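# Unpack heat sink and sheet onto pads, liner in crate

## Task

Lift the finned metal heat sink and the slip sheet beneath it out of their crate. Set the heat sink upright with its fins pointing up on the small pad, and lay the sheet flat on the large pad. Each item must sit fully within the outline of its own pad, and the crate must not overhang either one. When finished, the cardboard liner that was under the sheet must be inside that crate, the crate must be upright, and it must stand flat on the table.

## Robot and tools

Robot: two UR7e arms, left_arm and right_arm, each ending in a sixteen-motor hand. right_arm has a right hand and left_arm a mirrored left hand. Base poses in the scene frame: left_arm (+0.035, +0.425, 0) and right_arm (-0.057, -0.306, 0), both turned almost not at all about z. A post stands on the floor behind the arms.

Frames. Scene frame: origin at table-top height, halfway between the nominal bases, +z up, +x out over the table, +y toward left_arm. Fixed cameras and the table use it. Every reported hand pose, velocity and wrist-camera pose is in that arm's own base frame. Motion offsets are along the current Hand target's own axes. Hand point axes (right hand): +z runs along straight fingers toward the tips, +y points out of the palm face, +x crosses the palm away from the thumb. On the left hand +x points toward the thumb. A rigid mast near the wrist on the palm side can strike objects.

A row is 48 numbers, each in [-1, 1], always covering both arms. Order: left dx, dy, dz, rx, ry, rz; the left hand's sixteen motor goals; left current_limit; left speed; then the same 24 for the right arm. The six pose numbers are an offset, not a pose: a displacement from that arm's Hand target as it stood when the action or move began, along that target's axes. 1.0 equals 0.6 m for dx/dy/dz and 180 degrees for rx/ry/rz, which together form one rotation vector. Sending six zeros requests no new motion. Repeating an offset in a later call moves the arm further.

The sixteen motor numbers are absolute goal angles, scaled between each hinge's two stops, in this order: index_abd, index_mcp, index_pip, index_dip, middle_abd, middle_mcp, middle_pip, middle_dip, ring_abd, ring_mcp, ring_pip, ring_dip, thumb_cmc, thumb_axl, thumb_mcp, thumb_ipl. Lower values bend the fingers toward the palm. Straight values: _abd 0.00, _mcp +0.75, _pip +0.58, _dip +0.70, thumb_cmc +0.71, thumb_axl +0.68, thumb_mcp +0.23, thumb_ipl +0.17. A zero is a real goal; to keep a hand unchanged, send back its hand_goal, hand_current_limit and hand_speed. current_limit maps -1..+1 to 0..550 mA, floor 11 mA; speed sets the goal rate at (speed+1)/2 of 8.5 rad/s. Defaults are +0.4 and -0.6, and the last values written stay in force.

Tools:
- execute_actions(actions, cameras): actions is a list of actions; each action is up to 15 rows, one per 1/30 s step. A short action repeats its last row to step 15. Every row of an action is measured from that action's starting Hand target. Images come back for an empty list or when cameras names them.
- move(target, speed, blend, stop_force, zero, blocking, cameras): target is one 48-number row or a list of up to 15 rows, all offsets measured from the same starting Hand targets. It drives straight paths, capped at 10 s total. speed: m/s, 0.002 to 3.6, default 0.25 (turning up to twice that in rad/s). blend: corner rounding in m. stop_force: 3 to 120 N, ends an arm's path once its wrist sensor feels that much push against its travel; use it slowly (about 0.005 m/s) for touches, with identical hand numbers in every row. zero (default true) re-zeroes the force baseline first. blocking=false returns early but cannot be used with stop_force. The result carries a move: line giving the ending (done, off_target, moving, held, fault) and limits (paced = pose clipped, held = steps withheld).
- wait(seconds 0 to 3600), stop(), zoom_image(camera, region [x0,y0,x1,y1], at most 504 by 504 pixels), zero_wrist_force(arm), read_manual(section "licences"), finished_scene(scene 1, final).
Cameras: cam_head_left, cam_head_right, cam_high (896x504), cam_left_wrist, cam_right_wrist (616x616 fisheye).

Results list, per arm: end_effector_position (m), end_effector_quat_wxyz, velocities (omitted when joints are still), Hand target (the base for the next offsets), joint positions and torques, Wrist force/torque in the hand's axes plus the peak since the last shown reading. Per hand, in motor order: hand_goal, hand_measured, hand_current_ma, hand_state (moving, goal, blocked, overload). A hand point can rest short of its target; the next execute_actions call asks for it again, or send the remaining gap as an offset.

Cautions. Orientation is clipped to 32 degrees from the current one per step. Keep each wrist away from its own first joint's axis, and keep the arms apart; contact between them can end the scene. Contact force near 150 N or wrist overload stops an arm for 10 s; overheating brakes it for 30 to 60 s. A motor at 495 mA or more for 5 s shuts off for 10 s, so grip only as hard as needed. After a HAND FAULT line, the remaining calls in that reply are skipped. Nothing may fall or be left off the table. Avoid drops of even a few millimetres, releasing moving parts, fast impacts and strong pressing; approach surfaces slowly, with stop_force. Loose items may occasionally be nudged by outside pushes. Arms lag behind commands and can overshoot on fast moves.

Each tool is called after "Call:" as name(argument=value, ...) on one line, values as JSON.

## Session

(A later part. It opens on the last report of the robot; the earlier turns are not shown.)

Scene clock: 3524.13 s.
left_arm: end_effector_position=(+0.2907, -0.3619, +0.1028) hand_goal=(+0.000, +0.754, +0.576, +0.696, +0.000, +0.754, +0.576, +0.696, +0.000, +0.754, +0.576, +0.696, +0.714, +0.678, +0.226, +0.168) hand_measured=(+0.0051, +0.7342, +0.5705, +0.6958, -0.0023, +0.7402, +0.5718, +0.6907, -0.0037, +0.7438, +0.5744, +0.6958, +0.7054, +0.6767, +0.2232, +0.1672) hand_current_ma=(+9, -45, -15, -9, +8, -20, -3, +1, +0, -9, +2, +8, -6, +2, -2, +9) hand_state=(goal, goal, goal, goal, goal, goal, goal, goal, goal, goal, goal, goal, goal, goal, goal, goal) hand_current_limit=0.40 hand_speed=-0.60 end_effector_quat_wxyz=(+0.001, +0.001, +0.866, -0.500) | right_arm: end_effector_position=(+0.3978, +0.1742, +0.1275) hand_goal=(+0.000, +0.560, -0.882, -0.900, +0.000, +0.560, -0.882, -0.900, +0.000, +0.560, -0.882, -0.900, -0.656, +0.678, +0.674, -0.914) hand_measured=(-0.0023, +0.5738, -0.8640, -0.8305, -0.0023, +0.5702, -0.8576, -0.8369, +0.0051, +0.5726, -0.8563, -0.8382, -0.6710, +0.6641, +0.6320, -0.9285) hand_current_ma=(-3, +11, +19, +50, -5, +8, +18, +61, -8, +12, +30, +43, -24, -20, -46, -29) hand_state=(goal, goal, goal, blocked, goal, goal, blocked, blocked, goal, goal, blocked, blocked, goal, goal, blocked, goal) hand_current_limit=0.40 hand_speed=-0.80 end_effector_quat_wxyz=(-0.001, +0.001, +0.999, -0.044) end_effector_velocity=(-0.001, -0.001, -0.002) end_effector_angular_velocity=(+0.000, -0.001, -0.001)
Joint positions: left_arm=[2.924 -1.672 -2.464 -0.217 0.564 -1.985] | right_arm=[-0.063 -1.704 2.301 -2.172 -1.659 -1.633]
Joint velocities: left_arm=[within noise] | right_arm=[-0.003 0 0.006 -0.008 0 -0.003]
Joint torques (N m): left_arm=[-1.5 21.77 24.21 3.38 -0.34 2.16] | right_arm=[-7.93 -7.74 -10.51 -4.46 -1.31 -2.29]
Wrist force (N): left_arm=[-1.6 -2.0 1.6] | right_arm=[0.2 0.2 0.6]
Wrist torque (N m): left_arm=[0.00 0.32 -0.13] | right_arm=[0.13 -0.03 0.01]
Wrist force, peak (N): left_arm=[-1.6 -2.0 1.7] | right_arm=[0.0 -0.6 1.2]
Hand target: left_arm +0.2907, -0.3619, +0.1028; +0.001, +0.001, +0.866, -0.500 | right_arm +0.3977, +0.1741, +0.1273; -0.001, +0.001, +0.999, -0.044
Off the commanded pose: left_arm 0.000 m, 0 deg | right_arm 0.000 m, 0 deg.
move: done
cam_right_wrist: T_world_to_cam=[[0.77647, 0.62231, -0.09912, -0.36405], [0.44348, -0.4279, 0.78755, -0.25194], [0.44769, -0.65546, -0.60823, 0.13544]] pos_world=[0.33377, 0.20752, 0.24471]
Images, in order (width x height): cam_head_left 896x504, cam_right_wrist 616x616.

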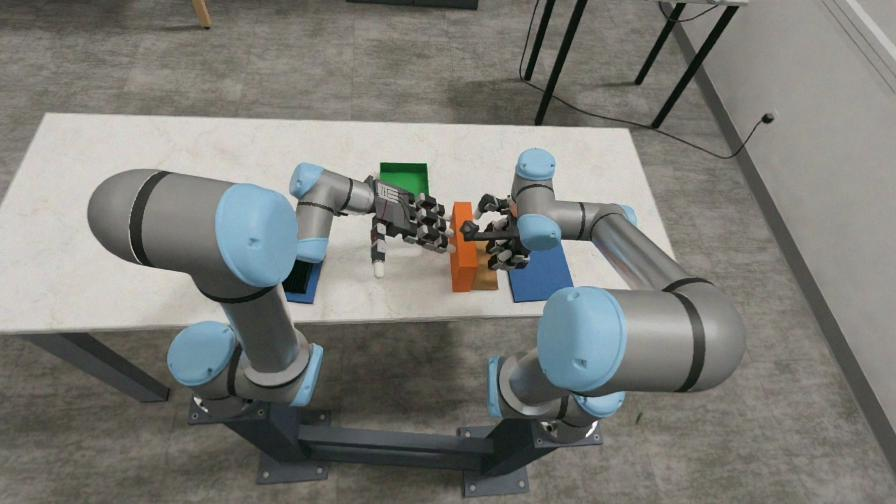

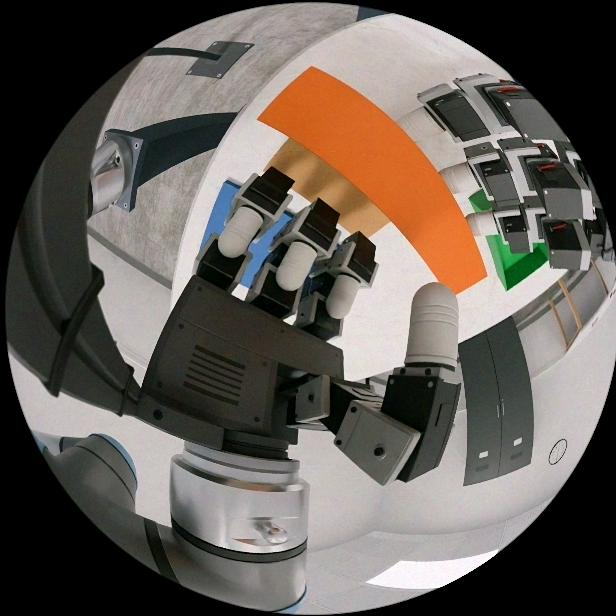

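Call:
move(target=[0,0.0225,-0.039,0,0,0,0,0.754,0.576,0.696,0,0.754,0.576,0.696,0,0.754,0.576,0.696,0.714,0.678,0.226,0.168,0.4,-0.6,0,0,0,0,0,0,0,0.56,-0.883,0.261,0,0.56,-0.883,0.261,0,0.56,-0.883,0.261,-0.657,0.677,0.674,-0.9135,0.4,-0.8], speed=0.03, cameras=["cam_right_wrist","cam_head_left","cam_high"])

Call:
zoom_image(camera="cam_head_left", region=[440, 190, 550, 300])

Scene clock: 3638.13 s.
left_arm: end_effector_position=(+0.2907, -0.3349, +0.1028) hand_goal=(+0.000, +0.754, +0.576, +0.696, +0.000, +0.754, +0.576, +0.696, +0.000, +0.754, +0.576, +0.696, +0.714, +0.678, +0.226, +0.168) hand_measured=(+0.0007, +0.7342, +0.5705, +0.6958, -0.0023, +0.7414, +0.5718, +0.6920, -0.0037, +0.7450, +0.5731, +0.6971, +0.7079, +0.6767, +0.2232, +0.1681) hand_current_ma=(+6, -47, -17, -8, +4, -15, -3, +4, -6, -7, +3, +4, -6, -4, -2, +10) hand_state=(goal, goal, goal, goal, goal, goal, goal, goal, goal, goal, goal, goal, goal, goal, goal, goal) hand_current_limit=0.40 hand_speed=-0.60 end_effector_quat_wxyz=(+0.001, +0.001, +0.866, -0.500) | right_arm: end_effector_position=(+0.3977, +0.1741, +0.1273) hand_goal=(+0.000, +0.560, -0.882, +0.262, +0.000, +0.560, -0.882, +0.262, +0.000, +0.560, -0.882, +0.262, -0.656, +0.678, +0.674, -0.914) hand_measured=(-0.0037, +0.5738, -0.8640, +0.2524, -0.0023, +0.5702, -0.8589, +0.2486, +0.0051, +0.5726, -0.8576, +0.2524, -0.6710, +0.6641, +0.6320, -0.9276) hand_current_ma=(-6, +16, +19, -15, -18, -5, +10, -2, +7, +16, +27, -9, -14, -21, -48, -16) hand_state=(goal, goal, goal, goal, goal, goal, blocked, goal, goal, goal, blocked, goal, goal, goal, blocked, goal) hand_current_limit=0.40 hand_speed=-0.80 end_effector_quat_wxyz=(-0.001, +0.001, +0.999, -0.044)
Joint positions: left_arm=[3.002 -1.595 -2.498 -0.381 0.541 -1.844] | right_arm=[-0.064 -1.704 2.302 -2.172 -1.659 -1.633]
Joint torques (N m): left_arm=[-7.05 5.14 25.2 5.41 -0.1 -0.5] | right_arm=[-6.71 -6.78 -9.69 -4.86 0.84 -2.21]
Wrist force (N): left_arm=[-1.7 -1.9 1.5] | right_arm=[0.3 -0.1 0.8]
Wrist torque (N m): left_arm=[0.02 0.35 -0.15] | right_arm=[0.07 -0.05 0.01]
Wrist force, peak (N): left_arm=[-1.6 -2.5 2.0] | right_arm=[0.0 0.3 1.0]
Hand target: left_arm +0.2907, -0.3349, +0.1028; +0.001, +0.001, +0.866, -0.500 | right_arm +0.3977, +0.1741, +0.1273; -0.001, +0.001, +0.999, -0.044
Off the commanded pose: left_arm 0.000 m, 0 deg | right_arm 0.000 m, 0 deg.
move: done
cam_right_wrist: T_world_to_cam=[[0.77634, 0.62245, -0.09926, -0.36396], [0.44367, -0.42778, 0.7875, -0.2519], [0.44771, -0.65541, -0.60827, 0.13524]] pos_world=[0.33377, 0.20742, 0.24451]
Images, in order (width x height): cam_head_left 896x504, cam_high 896x504, cam_right_wrist 616x616.

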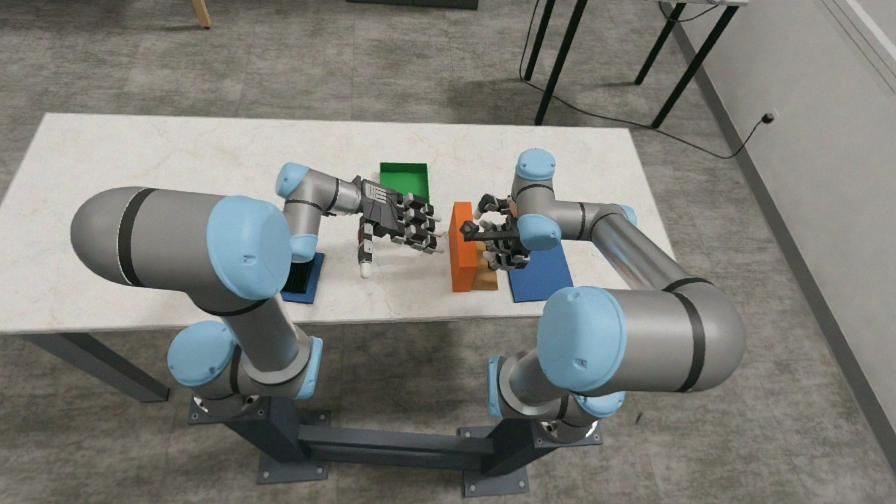

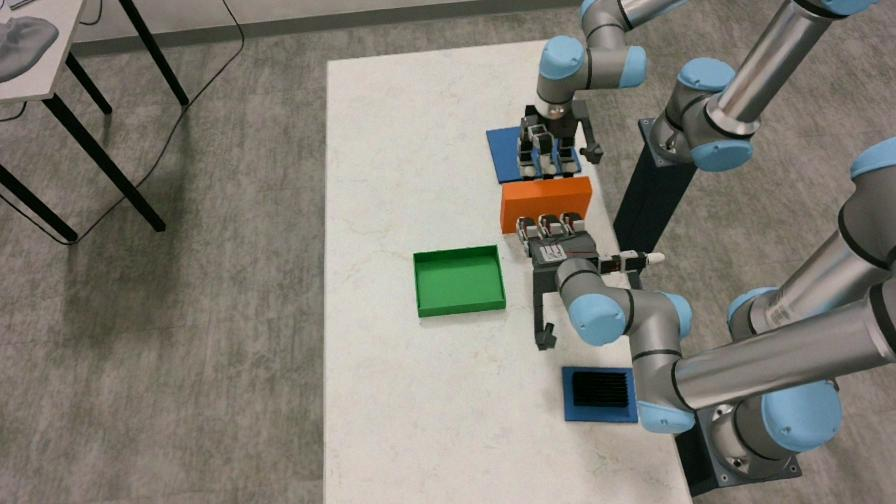

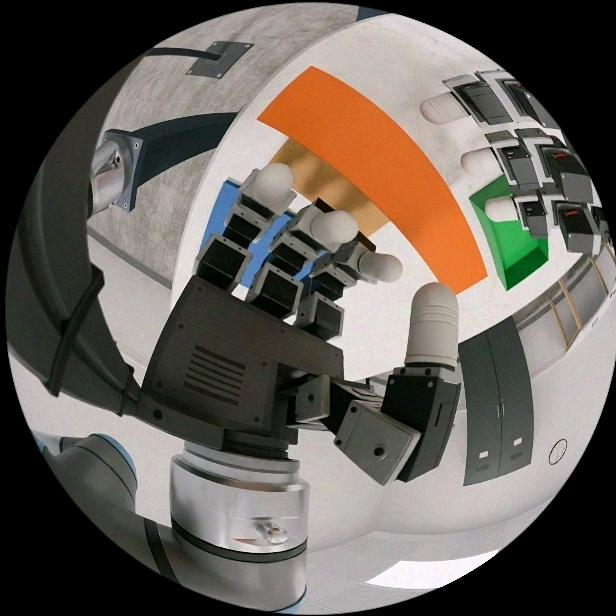

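Scaled by 4.582 from the camera's image (finer frame: 1280x720).

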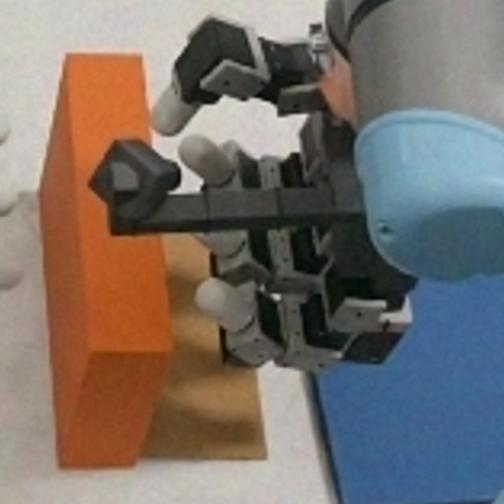

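Call:
move(target=[0,0,0,0,0,0,0,0.754,0.576,0.696,0,0.754,0.576,0.696,0,0.754,0.576,0.696,0.714,0.678,0.226,0.168,0.4,-0.6,0,0.081,-0.0107,0,0,0,0,0.56,-0.883,0.261,0,0.56,-0.883,0.261,0,0.56,-0.883,0.261,-0.657,0.677,0.674,-0.9135,0.4,-0.8], speed=0.025, cameras=["cam_right_wrist","cam_head_left","cam_high"])

Call:
zoom_image(camera="cam_head_left", region=[440, 190, 550, 300])

Scene clock: 3649.07 s.
left_arm: end_effector_position=(+0.2907, -0.3349, +0.1028) hand_goal=(+0.000, +0.754, +0.576, +0.696, +0.000, +0.754, +0.576, +0.696, +0.000, +0.754, +0.576, +0.696, +0.714, +0.678, +0.226, +0.168) hand_measured=(+0.0021, +0.7318, +0.5705, +0.6958, -0.0037, +0.7426, +0.5744, +0.6920, -0.0052, +0.7450, +0.5731, +0.6958, +0.7067, +0.6767, +0.2232, +0.1681) hand_current_ma=(+9, -45, -13, -7, +5, -22, +4, +3, -5, -4, -1, +5, -6, -4, -2, +9) hand_state=(goal, blocked, goal, goal, goal, goal, goal, goal, goal, goal, goal, goal, goal, goal, goal, goal) hand_current_limit=0.40 hand_speed=-0.60 end_effector_quat_wxyz=(+0.001, +0.001, +0.866, -0.500) | right_arm: end_effector_position=(+0.3979, +0.2232, +0.1295) hand_goal=(+0.000, +0.560, -0.882, +0.262, +0.000, +0.560, -0.882, +0.262, +0.000, +0.560, -0.882, +0.262, -0.656, +0.678, +0.674, -0.914) hand_measured=(-0.0037, +0.5738, -0.8666, +0.2473, -0.0023, +0.5702, -0.8640, +0.2486, +0.0065, +0.5726, -0.8589, +0.2473, -0.6710, +0.6641, +0.6320, -0.9276) hand_current_ma=(-8, +25, +15, -6, +1, +1, +9, +5, -4, +18, +15, -24, -26, -20, -41, -20) hand_state=(goal, goal, goal, goal, goal, goal, goal, goal, goal, goal, blocked, goal, goal, goal, blocked, goal) hand_current_limit=0.40 hand_speed=-0.80 end_effector_quat_wxyz=(-0.001, +0.001, +0.999, -0.044) end_effector_velocity=(+0.000, -0.001, +0.000) end_effector_angular_velocity=(+0.001, +0.001, +0.003)
Joint positions: left_arm=[3.002 -1.595 -2.498 -0.381 0.541 -1.843] | right_arm=[0.067 -1.665 2.258 -2.157 -1.658 -1.502]
Joint velocities: left_arm=[within noise] | right_arm=[-0.004 0 0 0 0.001 -0.007]
Joint torques (N m): left_arm=[-6.26 4.76 24.84 3.1 -0.11 2.49] | right_arm=[-6.78 -20.01 -11.21 -1.32 0.46 -2.21]
Wrist force (N): left_arm=[-1.6 -1.2 1.1] | right_arm=[0.1 -0.6 0.6]
Wrist torque (N m): left_arm=[0.08 0.33 -0.14] | right_arm=[0.08 -0.02 -0.04]
Wrist force, peak (N): left_arm=[-1.7 -1.9 1.8] | right_arm=[-0.1 -1.1 0.8]
Hand target: left_arm +0.2907, -0.3349, +0.1028; +0.001, +0.001, +0.866, -0.500 | right_arm +0.3978, +0.2231, +0.1295; -0.001, +0.001, +0.999, -0.044
Off the commanded pose: left_arm 0.000 m, 0 deg | right_arm 0.000 m, 0 deg.
move: done
cam_right_wrist: T_world_to_cam=[[0.77646, 0.6223, -0.09924, -0.39439], [0.44356, -0.42787, 0.78751, -0.23262], [0.44761, -0.6555, -0.60826, 0.16877]] pos_world=[0.33387, 0.25652, 0.24671]
Images, in order (width x height): cam_head_left 896x504, cam_high 896x504, cam_right_wrist 616x616.

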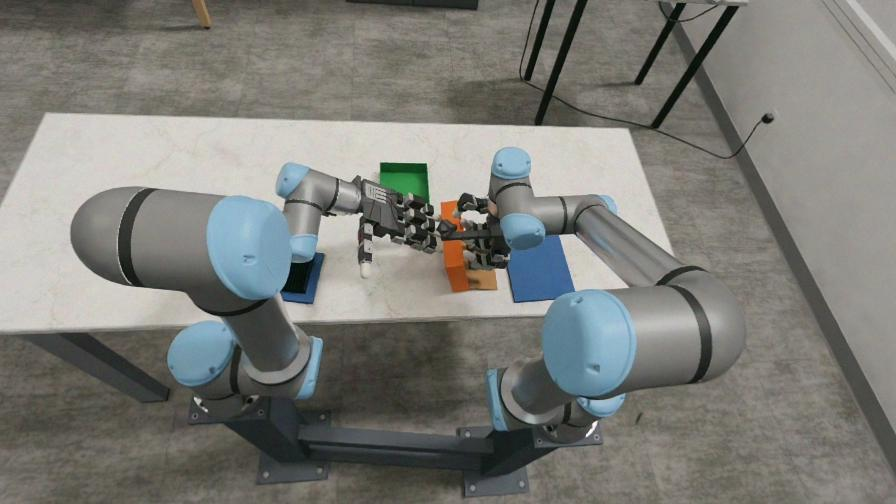

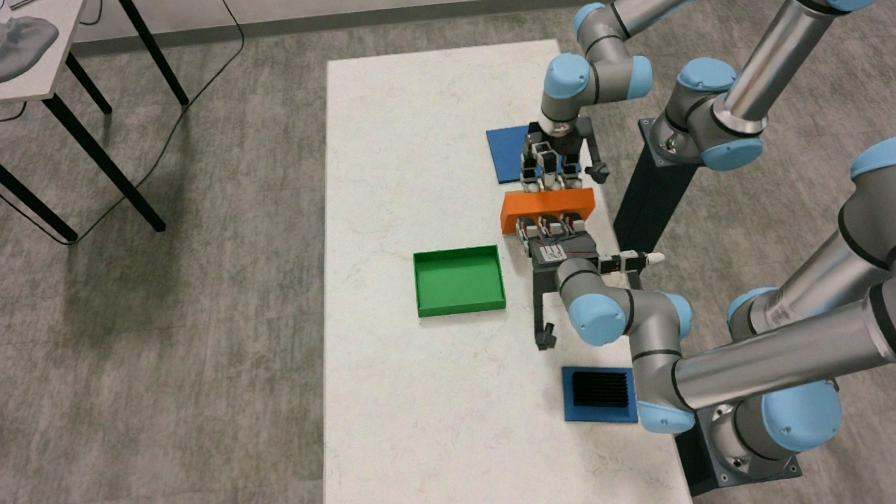

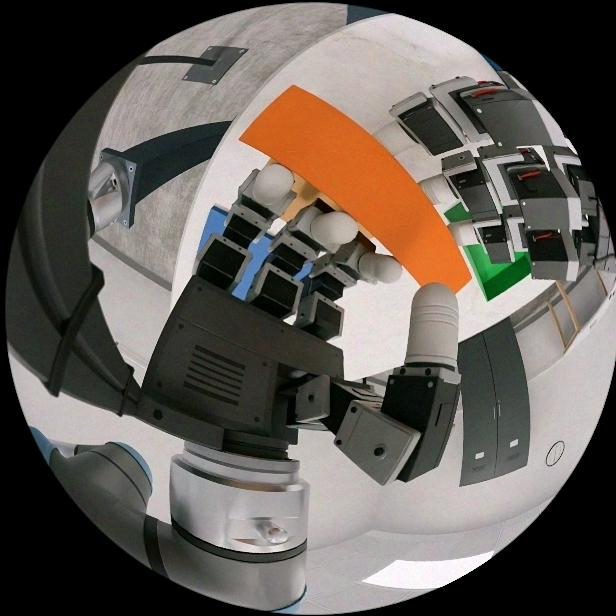

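Scaled by 4.582 from the camera's image (finer frame: 1280x720).

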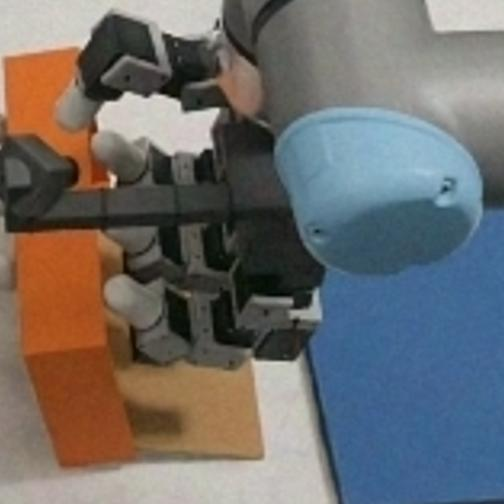

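Call:
move(target=[0,0,0,0,0,0,0,0.754,0.576,0.696,0,0.754,0.576,0.696,0,0.754,0.576,0.696,0.714,0.678,0.226,0.168,0.4,-0.6,0,-0.133,-0.0134,0,0,0,0,0.56,-0.883,0.261,0,0.56,-0.883,0.261,0,0.56,-0.883,0.261,-0.657,0.677,0.674,-0.9135,0.4,-0.8], speed=0.05, cameras=["cam_right_wrist","cam_head_left","cam_high"])

Call:
zoom_image(camera="cam_head_left", region=[440, 190, 550, 300])

Scene clock: 3665.67 s.
left_arm: end_effector_position=(+0.2907, -0.3349, +0.1028) hand_goal=(+0.000, +0.754, +0.576, +0.696, +0.000, +0.754, +0.576, +0.696, +0.000, +0.754, +0.576, +0.696, +0.714, +0.678, +0.226, +0.168) hand_measured=(+0.0021, +0.7330, +0.5693, +0.6971, -0.0023, +0.7414, +0.5731, +0.6907, -0.0052, +0.7462, +0.5731, +0.6958, +0.7054, +0.6777, +0.2242, +0.1681) hand_current_ma=(+12, -50, -17, -8, +6, -20, +6, +0, +2, -12, +5, +4, -4, -3, -5, +9) hand_state=(goal, blocked, goal, goal, goal, goal, goal, goal, goal, goal, goal, goal, goal, goal, goal, goal) hand_current_limit=0.40 hand_speed=-0.60 end_effector_quat_wxyz=(+0.001, +0.001, +0.866, -0.500) | right_arm: end_effector_position=(+0.3976, +0.1444, +0.1445) hand_goal=(+0.000, +0.560, -0.882, +0.262, +0.000, +0.560, -0.882, +0.262, +0.000, +0.560, -0.882, +0.262, -0.656, +0.678, +0.674, -0.914) hand_measured=(-0.0037, +0.5738, -0.8653, +0.2524, -0.0023, +0.5702, -0.8640, +0.2486, +0.0065, +0.5738, -0.8589, +0.2537, -0.6697, +0.6641, +0.6320, -0.9285) hand_current_ma=(-10, +25, +7, -21, -8, -4, +0, +11, +8, +4, +22, -19, -10, -18, -35, -13) hand_state=(goal, goal, goal, goal, goal, goal, goal, goal, goal, goal, blocked, goal, goal, goal, blocked, goal) hand_current_limit=0.40 hand_speed=-0.80 end_effector_quat_wxyz=(-0.001, +0.001, +0.999, -0.044)
Joint positions: left_arm=[3.002 -1.595 -2.498 -0.381 0.541 -1.843] | right_arm=[-0.145 -1.753 2.291 -2.12 -1.658 -1.715]
Joint torques (N m): left_arm=[-6.31 4.22 24.58 1.08 -0.21 2.45] | right_arm=[3.88 -5.83 -17.6 -4.8 0.58 2.68]
Wrist force (N): left_arm=[-1.7 -1.9 1.5] | right_arm=[0.1 0.0 0.7]
Wrist torque (N m): left_arm=[0.02 0.34 -0.15] | right_arm=[0.11 -0.01 0.08]
Wrist force, peak (N): left_arm=[-1.7 -2.0 1.8] | right_arm=[-0.4 1.2 0.4]
Hand target: left_arm +0.2907, -0.3349, +0.1028; +0.001, +0.001, +0.866, -0.500 | right_arm +0.3977, +0.1443, +0.1445; -0.001, +0.001, +0.999, -0.044
Off the commanded pose: left_arm 0.000 m, 0 deg | right_arm 0.000 m, 0 deg.
move: done
cam_right_wrist: T_world_to_cam=[[0.77629, 0.62248, -0.09943, -0.34358], [0.44389, -0.42781, 0.78736, -0.27811], [0.44758, -0.65536, -0.60842, 0.12623]] pos_world=[0.33367, 0.17762, 0.26161]
Images, in order (width x height): cam_head_left 896x504, cam_high 896x504, cam_right_wrist 616x616.

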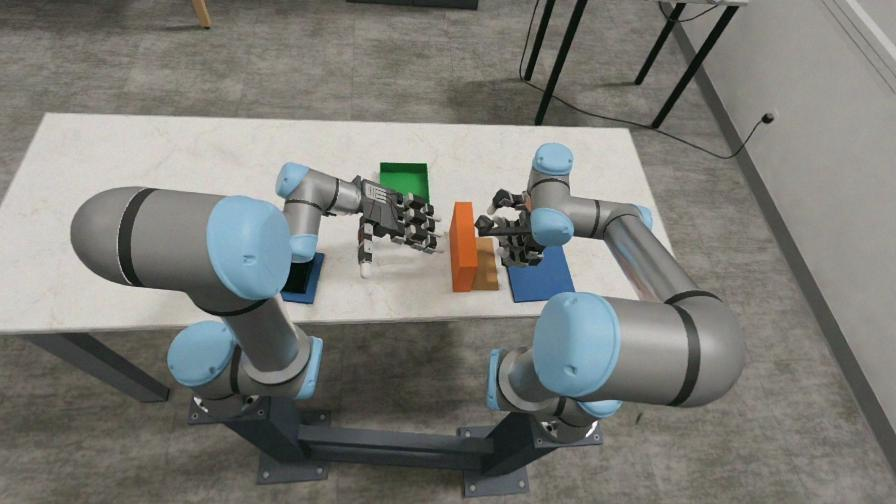

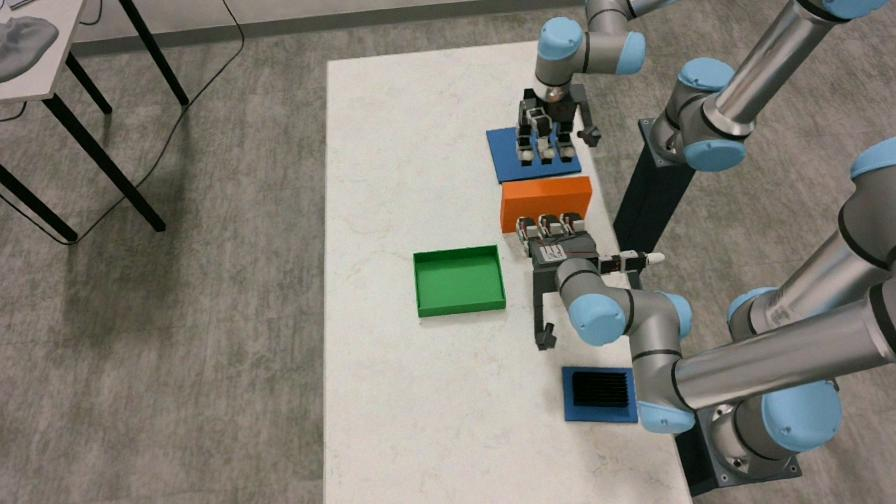

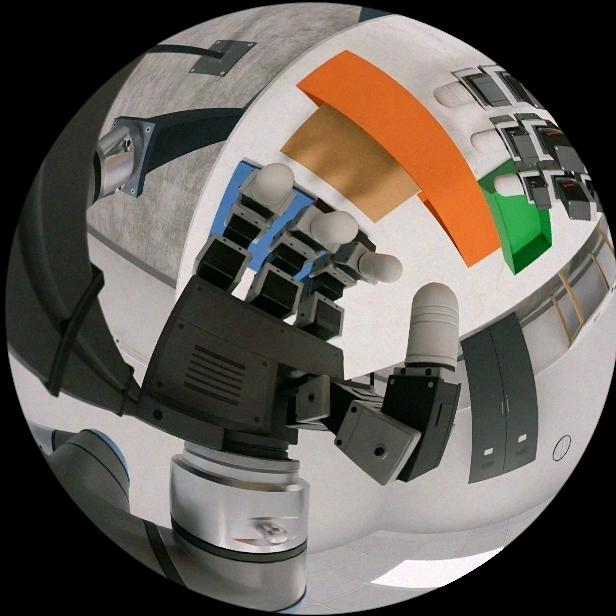

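Scaled by 4.582 from the camera's image (finer frame: 1280x720).

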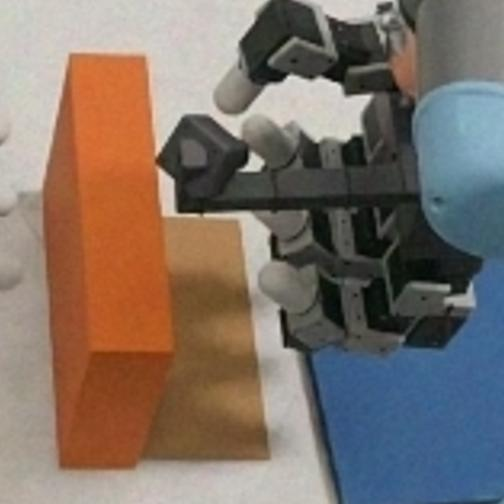

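Call:
move(target=[[0,0.0183,-0.0318,0,0,0,0,0.754,0.576,0.696,0,0.754,0.576,0.696,0,0.754,0.576,0.696,0.714,0.678,0.226,0.168,0.4,-0.6,0,0.0654,0.021,0,0,0,0,0.56,-0.883,0.261,0,0.56,-0.883,0.261,0,0.56,-0.883,0.261,-0.657,0.677,0.674,-0.9135,0.4,-0.8],[0,0.0183,-0.0318,0,0,0,0,0.754,0.576,0.696,0,0.754,0.576,0.696,0,0.754,0.576,0.696,0.714,0.678,0.226,0.168,0.4,-0.6,0,0.1697,0.0085,0,0,0,0,0.56,-0.883,0.261,0,0.56,-0.883,0.261,0,0.56,-0.883,0.261,-0.657,0.677,0.674,-0.9135,0.4,-0.8]], speed=0.03, cameras=["cam_right_wrist","cam_head_left","cam_high"])

Call:
zoom_image(camera="cam_head_left", region=[430, 190, 540, 300])

Scene clock: 3679.90 s.
left_arm: end_effector_position=(+0.2907, -0.3129, +0.1029) hand_goal=(+0.000, +0.754, +0.576, +0.696, +0.000, +0.754, +0.576, +0.696, +0.000, +0.754, +0.576, +0.696, +0.714, +0.678, +0.226, +0.168) hand_measured=(+0.0021, +0.7318, +0.5705, +0.6958, -0.0023, +0.7402, +0.5731, +0.6907, -0.0023, +0.7462, +0.5731, +0.6958, +0.7079, +0.6767, +0.2232, +0.1681) hand_current_ma=(+8, -50, -19, -6, +6, -20, +1, -2, -3, -8, +4, +5, -7, +2, -4, +8) hand_state=(goal, blocked, goal, goal, goal, goal, goal, goal, goal, goal, goal, goal, goal, goal, goal, goal) hand_current_limit=0.40 hand_speed=-0.60 end_effector_quat_wxyz=(+0.001, +0.001, +0.866, -0.500) | right_arm: end_effector_position=(+0.3979, +0.2454, +0.1305) hand_goal=(+0.000, +0.560, -0.882, +0.262, +0.000, +0.560, -0.882, +0.262, +0.000, +0.560, -0.882, +0.262, -0.656, +0.678, +0.674, -0.914) hand_measured=(-0.0023, +0.5726, -0.8730, +0.2524, -0.0023, +0.5702, -0.8640, +0.2486, +0.0080, +0.5738, -0.8589, +0.2537, -0.6697, +0.6641, +0.6320, -0.9285) hand_current_ma=(-11, +16, +5, -18, -11, -1, +7, -1, -9, +26, +18, -16, -24, -28, -40, -10) hand_state=(goal, goal, goal, goal, goal, goal, goal, goal, goal, goal, blocked, goal, goal, goal, blocked, goal) hand_current_limit=0.40 hand_speed=-0.80 end_effector_quat_wxyz=(-0.001, +0.001, +0.999, -0.044) end_effector_velocity=(-0.001, -0.003, -0.001) end_effector_angular_velocity=(-0.001, +0.002, +0.003)
Joint positions: left_arm=[3.068 -1.529 -2.517 -0.539 0.529 -1.715] | right_arm=[0.123 -1.643 2.234 -2.149 -1.658 -1.445]
Joint velocities: left_arm=[within noise] | right_arm=[-0.006 -0.001 0.003 -0.001 -0.001 -0.009]
Joint torques (N m): left_arm=[-5.16 2.84 25.61 5.97 -0.36 -2.16] | right_arm=[-3.89 -25.09 -10.3 -1.5 0.22 -2.24]
Wrist force (N): left_arm=[-1.8 -1.7 1.6] | right_arm=[0.0 0.1 1.0]
Wrist torque (N m): left_arm=[-0.02 0.36 -0.15] | right_arm=[0.10 -0.01 -0.01]
Wrist force, peak (N): left_arm=[-2.0 -2.1 1.6] | right_arm=[0.2 -0.3 1.3]
Hand target: left_arm +0.2907, -0.3129, +0.1029; +0.001, +0.001, +0.866, -0.500 | right_arm +0.3978, +0.2453, +0.1305; -0.001, +0.001, +0.999, -0.044
Off the commanded pose: left_arm 0.000 m, 0 deg | right_arm 0.000 m, 0 deg.
move: done
cam_right_wrist: T_world_to_cam=[[0.77646, 0.6223, -0.09924, -0.40818], [0.44356, -0.42787, 0.78751, -0.22395], [0.44761, -0.6555, -0.60826, 0.18388]] pos_world=[0.33397, 0.27872, 0.24771]
Images, in order (width x height): cam_head_left 896x504, cam_high 896x504, cam_right_wrist 616x616.

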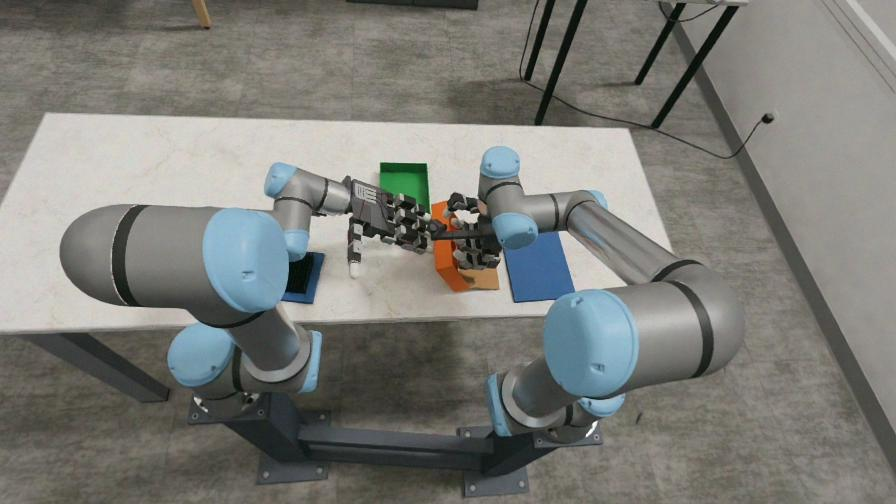

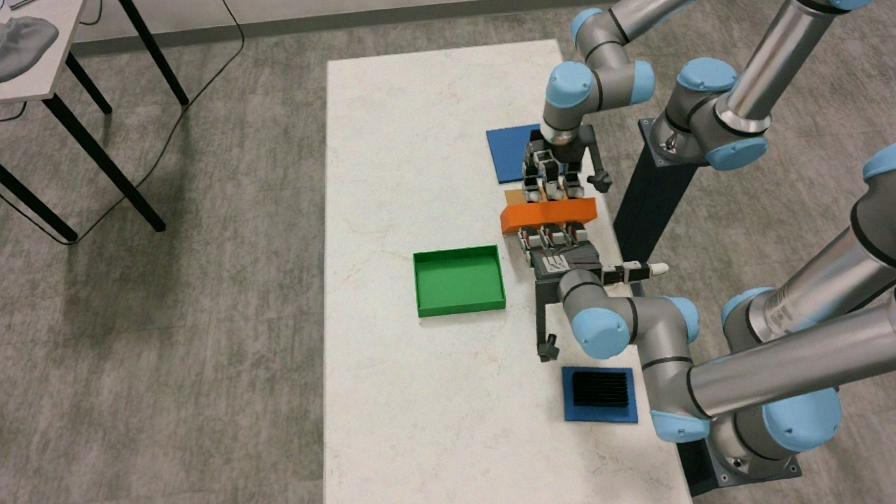

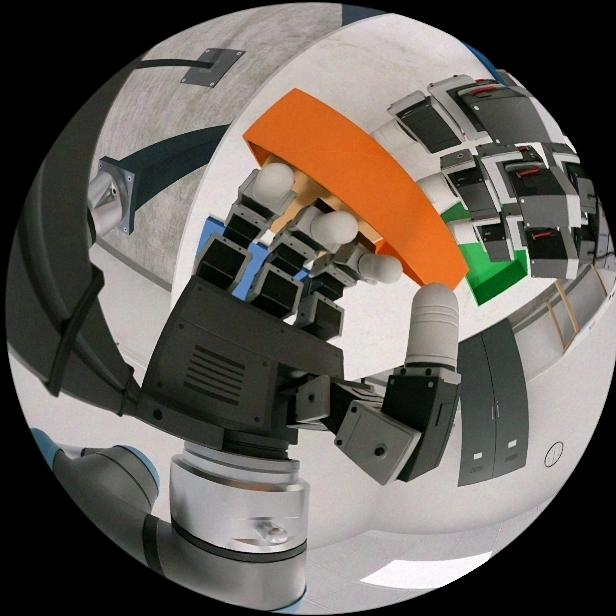

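Scaled by 4.582 from the camera's image (finer frame: 1280x720).

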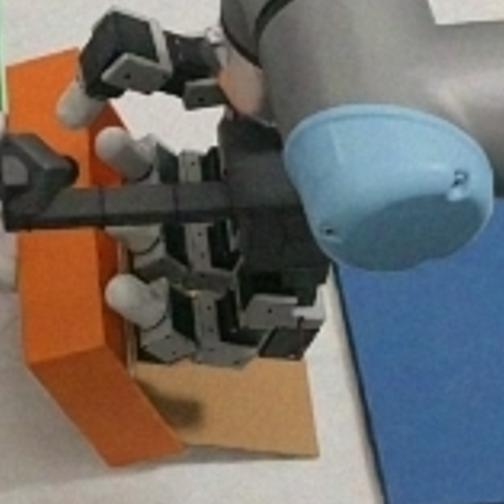

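Call:
move(target=[0,0,0,0,0,0,0,0.754,0.576,0.696,0,0.754,0.576,0.696,0,0.754,0.576,0.696,0.714,0.678,0.226,0.168,0.4,-0.6,0,-0.04,0.0035,0,0,0,0,0.56,-0.883,0.261,0,0.56,-0.883,0.261,0,0.56,-0.883,0.261,-0.657,0.677,0.674,-0.9135,0.4,-0.8], speed=0.03, cameras=["cam_right_wrist","cam_head_left"])

Call:
zoom_image(camera="cam_head_left", region=[430, 190, 540, 300])

Scene clock: 3685.93 s.
left_arm: end_effector_position=(+0.2907, -0.3129, +0.1029) hand_goal=(+0.000, +0.754, +0.576, +0.696, +0.000, +0.754, +0.576, +0.696, +0.000, +0.754, +0.576, +0.696, +0.714, +0.678, +0.226, +0.168) hand_measured=(+0.0036, +0.7330, +0.5693, +0.6945, -0.0023, +0.7414, +0.5718, +0.6907, -0.0037, +0.7450, +0.5731, +0.6958, +0.7079, +0.6767, +0.2232, +0.1672) hand_current_ma=(+12, -48, -19, -7, +6, -25, +7, +0, +1, -8, -1, +5, -5, -1, -3, +9) hand_state=(goal, blocked, goal, goal, goal, goal, goal, goal, goal, goal, goal, goal, goal, goal, goal, goal) hand_current_limit=0.40 hand_speed=-0.60 end_effector_quat_wxyz=(+0.001, +0.001, +0.866, -0.500) | right_arm: end_effector_position=(+0.3977, +0.2211, +0.1304) hand_goal=(+0.000, +0.560, -0.882, +0.262, +0.000, +0.560, -0.882, +0.262, +0.000, +0.560, -0.882, +0.262, -0.656, +0.678, +0.674, -0.914) hand_measured=(-0.0037, +0.5738, -0.8717, +0.2524, -0.0023, +0.5690, -0.8640, +0.2486, +0.0080, +0.5738, -0.8589, +0.2537, -0.6697, +0.6641, +0.6320, -0.9285) hand_current_ma=(-11, +18, -4, -9, +3, +2, -7, -19, +5, +14, +29, -13, -25, -22, -30, -16) hand_state=(goal, goal, goal, goal, goal, goal, goal, goal, goal, goal, blocked, goal, goal, goal, blocked, goal) hand_current_limit=0.40 hand_speed=-0.80 end_effector_quat_wxyz=(-0.001, +0.001, +0.999, -0.044) end_effector_velocity=(+0.000, +0.002, +0.000) end_effector_angular_velocity=(+0.001, -0.001, -0.004)
Joint positions: left_arm=[3.068 -1.529 -2.517 -0.539 0.529 -1.715] | right_arm=[0.061 -1.669 2.259 -2.154 -1.658 -1.508]
Joint velocities: left_arm=[within noise] | right_arm=[0.005 0.002 -0.001 -0.001 0.001 0.009]
Joint torques (N m): left_arm=[1.18 9.74 22.09 5.81 -0.47 -2.07] | right_arm=[6.87 -9.5 -27.79 -4.51 -0.8 2.6]
Wrist force (N): left_arm=[-1.7 -1.6 1.6] | right_arm=[-0.1 0.4 0.6]
Wrist torque (N m): left_arm=[-0.01 0.35 -0.15] | right_arm=[0.16 -0.01 0.08]
Wrist force, peak (N): left_arm=[-1.7 -1.9 1.9] | right_arm=[0.0 0.3 1.1]
Hand target: left_arm +0.2907, -0.3129, +0.1029; +0.001, +0.001, +0.866, -0.500 | right_arm +0.3978, +0.2212, +0.1305; -0.001, +0.001, +0.999, -0.044
Off the commanded pose: left_arm 0.000 m, 0 deg | right_arm 0.000 m, 0 deg.
move: done
cam_right_wrist: T_world_to_cam=[[0.77611, 0.62272, -0.09935, -0.3928], [0.44391, -0.42763, 0.78745, -0.2343], [0.44788, -0.65526, -0.60832, 0.16789]] pos_world=[0.33367, 0.25442, 0.24761]
Images, in order (width x height): cam_head_left 896x504, cam_right_wrist 616x616.

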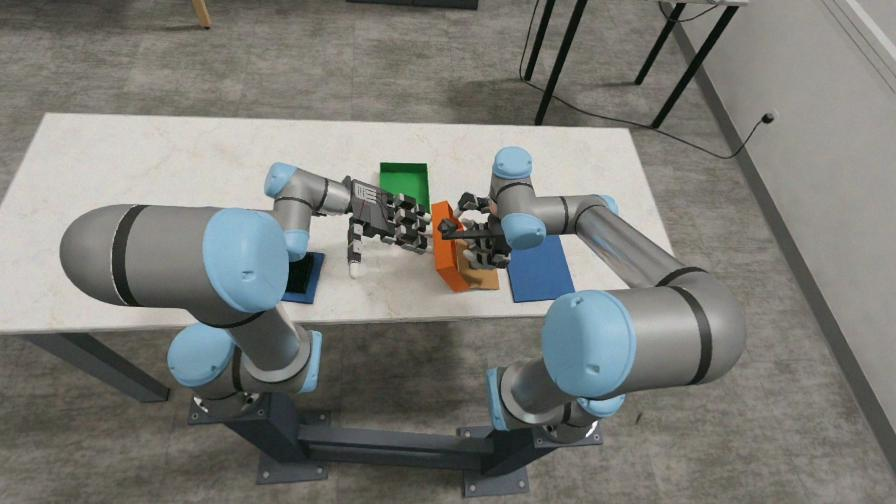

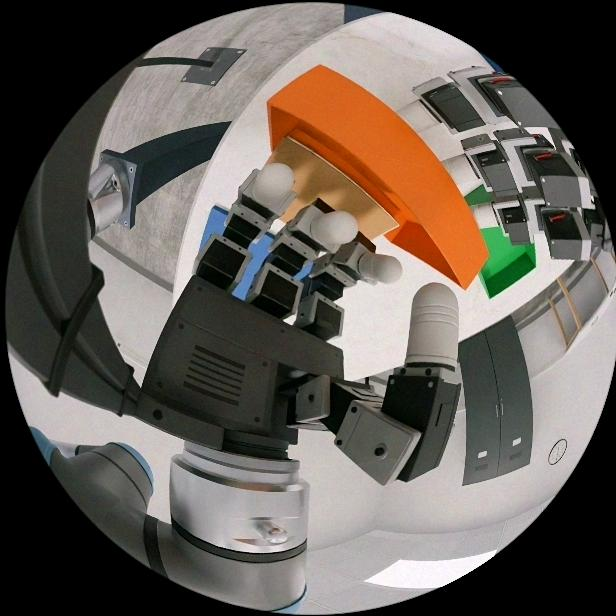

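Scaled by 4.582 from the camera's image (finer frame: 1280x720).

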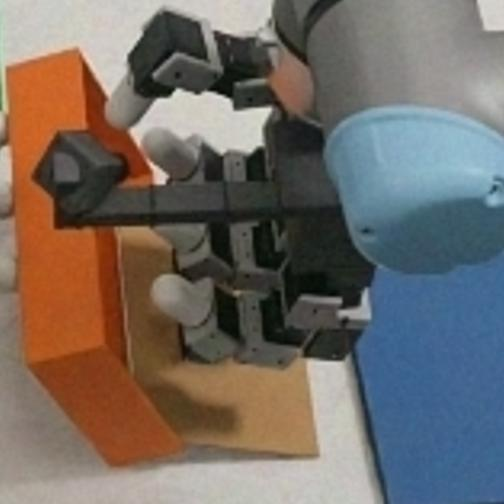

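Call:
move(target=[0,0.028,-0.0185,0,0,0,0,0.754,0.576,0.696,0,0.754,0.576,0.696,0,0.754,0.576,0.696,0.714,0.678,0.226,0.168,0.4,-0.6,0,-0.1537,-0.0368,0,0,0,0,0.56,-0.883,0.261,0,0.56,-0.883,0.261,0,0.56,-0.883,0.261,-0.657,0.677,0.674,-0.9135,0.4,-0.8], speed=0.05, cameras=["cam_right_wrist","cam_head_left"])

Call:
zoom_image(camera="cam_head_left", region=[430, 190, 540, 300])

Scene clock: 3709.30 s.
left_arm: end_effector_position=(+0.2907, -0.2948, +0.0939) hand_goal=(+0.000, +0.754, +0.576, +0.696, +0.000, +0.754, +0.576, +0.696, +0.000, +0.754, +0.576, +0.696, +0.714, +0.678, +0.226, +0.168) hand_measured=(+0.0036, +0.7330, +0.5705, +0.6945, -0.0008, +0.7390, +0.5718, +0.6907, -0.0052, +0.7450, +0.5731, +0.6932, +0.7067, +0.6767, +0.2242, +0.1681) hand_current_ma=(+6, -47, -8, -10, +8, -28, +6, +1, +1, -12, +2, +0, -4, -1, -6, +9) hand_state=(goal, blocked, goal, goal, goal, goal, goal, goal, goal, goal, goal, goal, goal, goal, goal, goal) hand_current_limit=0.40 hand_speed=-0.60 end_effector_quat_wxyz=(+0.001, +0.001, +0.866, -0.500) | right_arm: end_effector_position=(+0.3977, +0.1313, +0.1606) hand_goal=(+0.000, +0.560, -0.882, +0.262, +0.000, +0.560, -0.882, +0.262, +0.000, +0.560, -0.882, +0.262, -0.656, +0.678, +0.674, -0.914) hand_measured=(-0.0023, +0.5738, -0.8730, +0.2524, -0.0037, +0.5702, -0.8640, +0.2486, +0.0065, +0.5738, -0.8589, +0.2537, -0.6697, +0.6641, +0.6320, -0.9285) hand_current_ma=(-8, +8, +6, -8, -8, -5, +4, +2, +3, +6, +24, -17, -6, -10, -55, -22) hand_state=(goal, goal, goal, goal, goal, goal, goal, goal, goal, goal, blocked, goal, goal, goal, blocked, goal) hand_current_limit=0.40 hand_speed=-0.80 end_effector_quat_wxyz=(-0.001, +0.001, +0.999, -0.044)
Joint positions: left_arm=[3.125 -1.504 -2.537 -0.641 0.524 -1.603] | right_arm=[-0.181 -1.784 2.268 -2.069 -1.657 -1.751]
Joint torques (N m): left_arm=[-6.03 14.2 14.17 5.78 -3.83 -2.13] | right_arm=[4.65 -4.88 -21.87 -5.16 0.97 2.66]
Wrist force (N): left_arm=[-2.0 -1.4 1.7] | right_arm=[0.3 0.0 0.5]
Wrist torque (N m): left_arm=[-0.03 0.38 -0.18] | right_arm=[0.10 -0.03 0.10]
Wrist force, peak (N): left_arm=[-1.9 -1.9 1.9] | right_arm=[0.2 0.8 1.1]
Hand target: left_arm +0.2907, -0.2949, +0.0939; +0.001, +0.001, +0.866, -0.500 | right_arm +0.3977, +0.1313, +0.1606; -0.001, +0.001, +0.999, -0.044
Off the commanded pose: left_arm 0.000 m, 0 deg | right_arm 0.000 m, 0 deg.
move: done
cam_right_wrist: T_world_to_cam=[[0.77631, 0.6225, -0.09922, -0.33394], [0.44365, -0.42775, 0.78753, -0.2964], [0.44779, -0.65538, -0.60824, 0.12745]] pos_world=[0.33367, 0.16462, 0.27781]
Images, in order (width x height): cam_head_left 896x504, cam_right_wrist 616x616.

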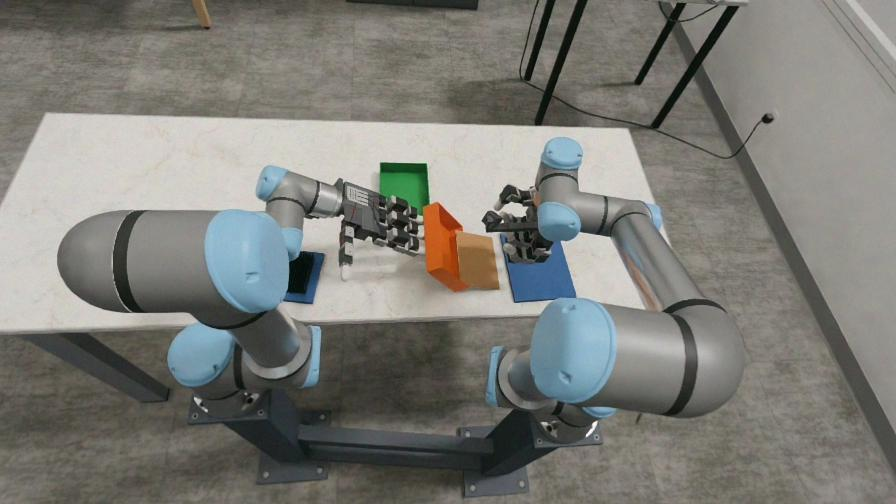

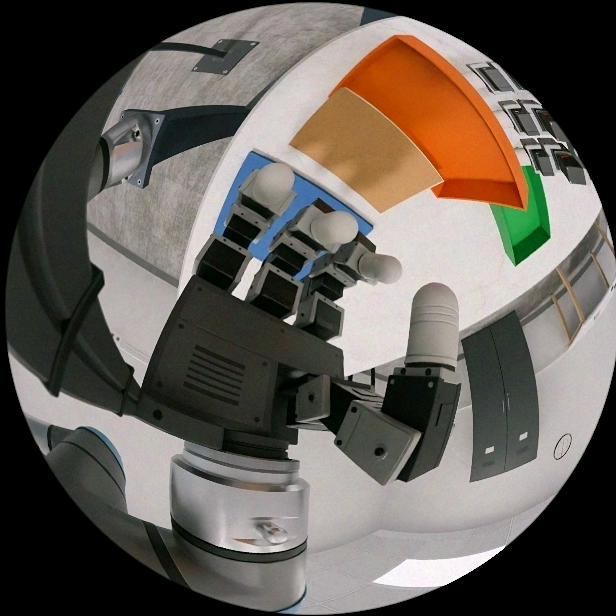

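Scaled by 4.582 from the camera's image (finer frame: 1280x720).

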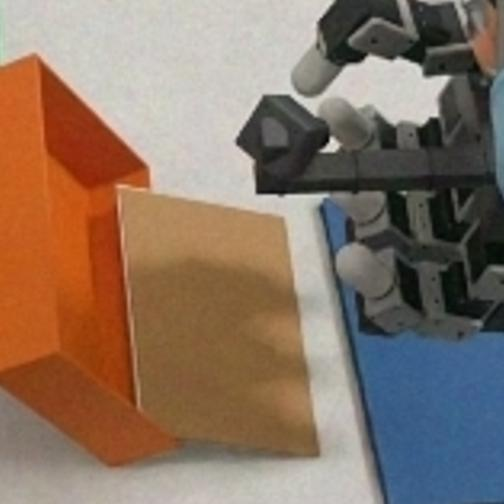

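Call:
move(target=[[0,0.0619,-0.0163,0,0,0,0,0.754,0.576,0.696,0,0.754,0.576,0.696,0,0.754,0.576,0.696,0.714,0.678,0.226,0.168,0.4,-0.6,0,0,0,0,0,0,0,0.56,-0.883,0.261,0,0.56,-0.883,0.261,0,0.56,-0.883,0.261,-0.657,0.677,0.674,-0.9135,0.4,-0.8],[0,0.094,-0.0162,0,0,0,0,0.754,0.576,0.696,0,0.754,0.576,0.696,0,0.754,0.576,0.696,0.714,0.678,0.226,0.168,0.4,-0.6,0,0,0,0,0,0,0,0.56,-0.883,0.261,0,0.56,-0.883,0.261,0,0.56,-0.883,0.261,-0.657,0.677,0.674,-0.9135,0.4,-0.8]], speed=0.03, blend=0.003, cameras=["cam_left_wrist","cam_head_left"])

Call:
zoom_image(camera="cam_head_left", region=[430, 190, 540, 300])

Scene clock: 3723.23 s.
left_arm: end_effector_position=(+0.2907, -0.2582, +0.0498) hand_goal=(+0.000, +0.754, +0.576, +0.696, +0.000, +0.754, +0.576, +0.696, +0.000, +0.754, +0.576, +0.696, +0.714, +0.678, +0.226, +0.168) hand_measured=(+0.0007, +0.7330, +0.5693, +0.6958, -0.0023, +0.7366, +0.5705, +0.6920, -0.0052, +0.7426, +0.5744, +0.6945, +0.7067, +0.6777, +0.2232, +0.1681) hand_current_ma=(+7, -47, -13, -6, +3, -31, +1, +4, -6, -12, -2, -4, -8, -2, -6, +4) hand_state=(goal, blocked, goal, goal, goal, goal, goal, goal, goal, goal, goal, goal, goal, goal, goal, goal) hand_current_limit=0.40 hand_speed=-0.60 end_effector_quat_wxyz=(+0.001, +0.001, +0.866, -0.500) end_effector_velocity=(+0.000, -0.001, +0.001) end_effector_angular_velocity=(+0.000, +0.000, +0.000) | right_arm: end_effector_position=(+0.3977, +0.1313, +0.1606) hand_goal=(+0.000, +0.560, -0.882, +0.262, +0.000, +0.560, -0.882, +0.262, +0.000, +0.560, -0.882, +0.262, -0.656, +0.678, +0.674, -0.914) hand_measured=(-0.0037, +0.5738, -0.8730, +0.2524, -0.0023, +0.5702, -0.8640, +0.2486, +0.0080, +0.5738, -0.8589, +0.2537, -0.6697, +0.6641, +0.6320, -0.9276) hand_current_ma=(-4, -1, +14, -12, -10, +4, +9, -10, -3, +11, +27, -8, -21, -14, -25, -21) hand_state=(goal, goal, goal, goal, goal, goal, goal, goal, goal, goal, blocked, goal, goal, goal, blocked, goal) hand_current_limit=0.40 hand_speed=-0.80 end_effector_quat_wxyz=(-0.001, +0.001, +0.999, -0.044)
Joint positions: left_arm=[3.244 -1.557 -2.594 -0.735 0.533 -1.368] | right_arm=[-0.181 -1.784 2.268 -2.07 -1.657 -1.751]
Joint velocities: left_arm=[-0.003 0.003 0.002 0 0 -0.005] | right_arm=[within noise]
Joint torques (N m): left_arm=[-4.92 26.59 23.02 4.1 -1.75 -2.18] | right_arm=[-3.81 -5.3 -10.87 -5.08 0.49 -1.47]
Wrist force (N): left_arm=[-1.7 -0.7 1.6] | right_arm=[-0.1 -0.2 0.7]
Wrist torque (N m): left_arm=[0.04 0.32 -0.18] | right_arm=[0.06 0.00 0.07]
Wrist force, peak (N): left_arm=[-2.0 -2.0 1.4] | right_arm=[0.1 -0.1 1.0]
Hand target: left_arm +0.2908, -0.2582, +0.0499; +0.001, +0.001, +0.866, -0.500 | right_arm +0.3977, +0.1313, +0.1606; -0.001, +0.001, +0.999, -0.044
Off the commanded pose: left_arm 0.000 m, 0 deg | right_arm 0.000 m, 0 deg.
move: done
cam_left_wrist: T_world_to_cam=[[0.78823, -0.29116, 0.54214, -0.36669], [-0.43934, 0.35063, 0.82707, 0.13639], [-0.4309, -0.89011, 0.14846, 0.01651]] pos_world=[0.35607, -0.13989, 0.08355]
Images, in order (width x height): cam_head_left 896x504, cam_left_wrist 616x616.

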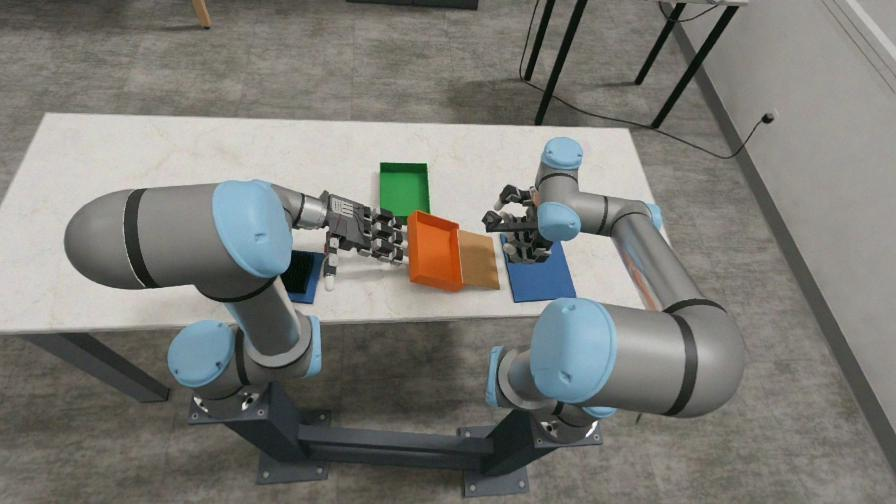

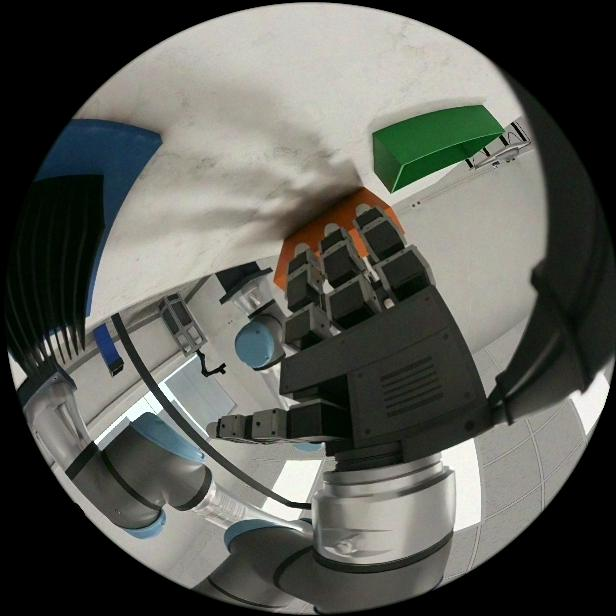

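Scaled by 4.582 from the camera's image (finer frame: 1280x720).

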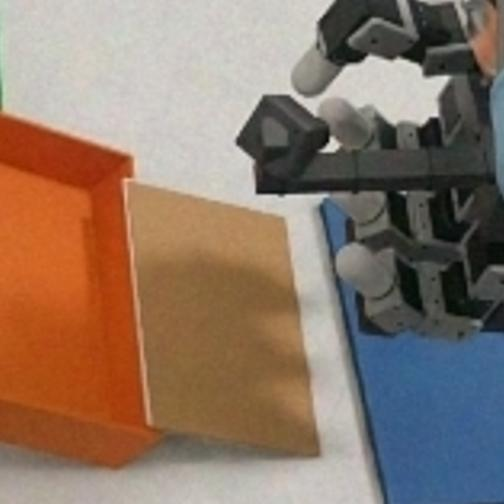

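Call:
zoom_image(camera="cam_head_left", region=[452, 222, 512, 296])

Scaled by 6.811 from the camera's image (finer frame: 1280x720).

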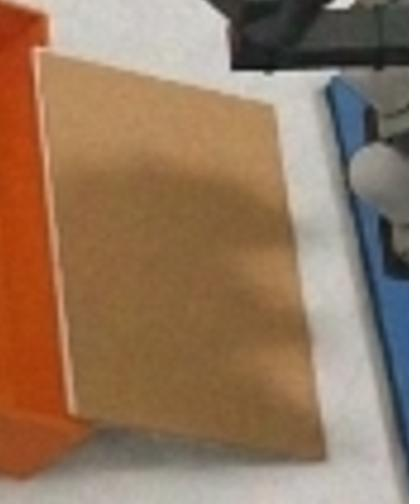

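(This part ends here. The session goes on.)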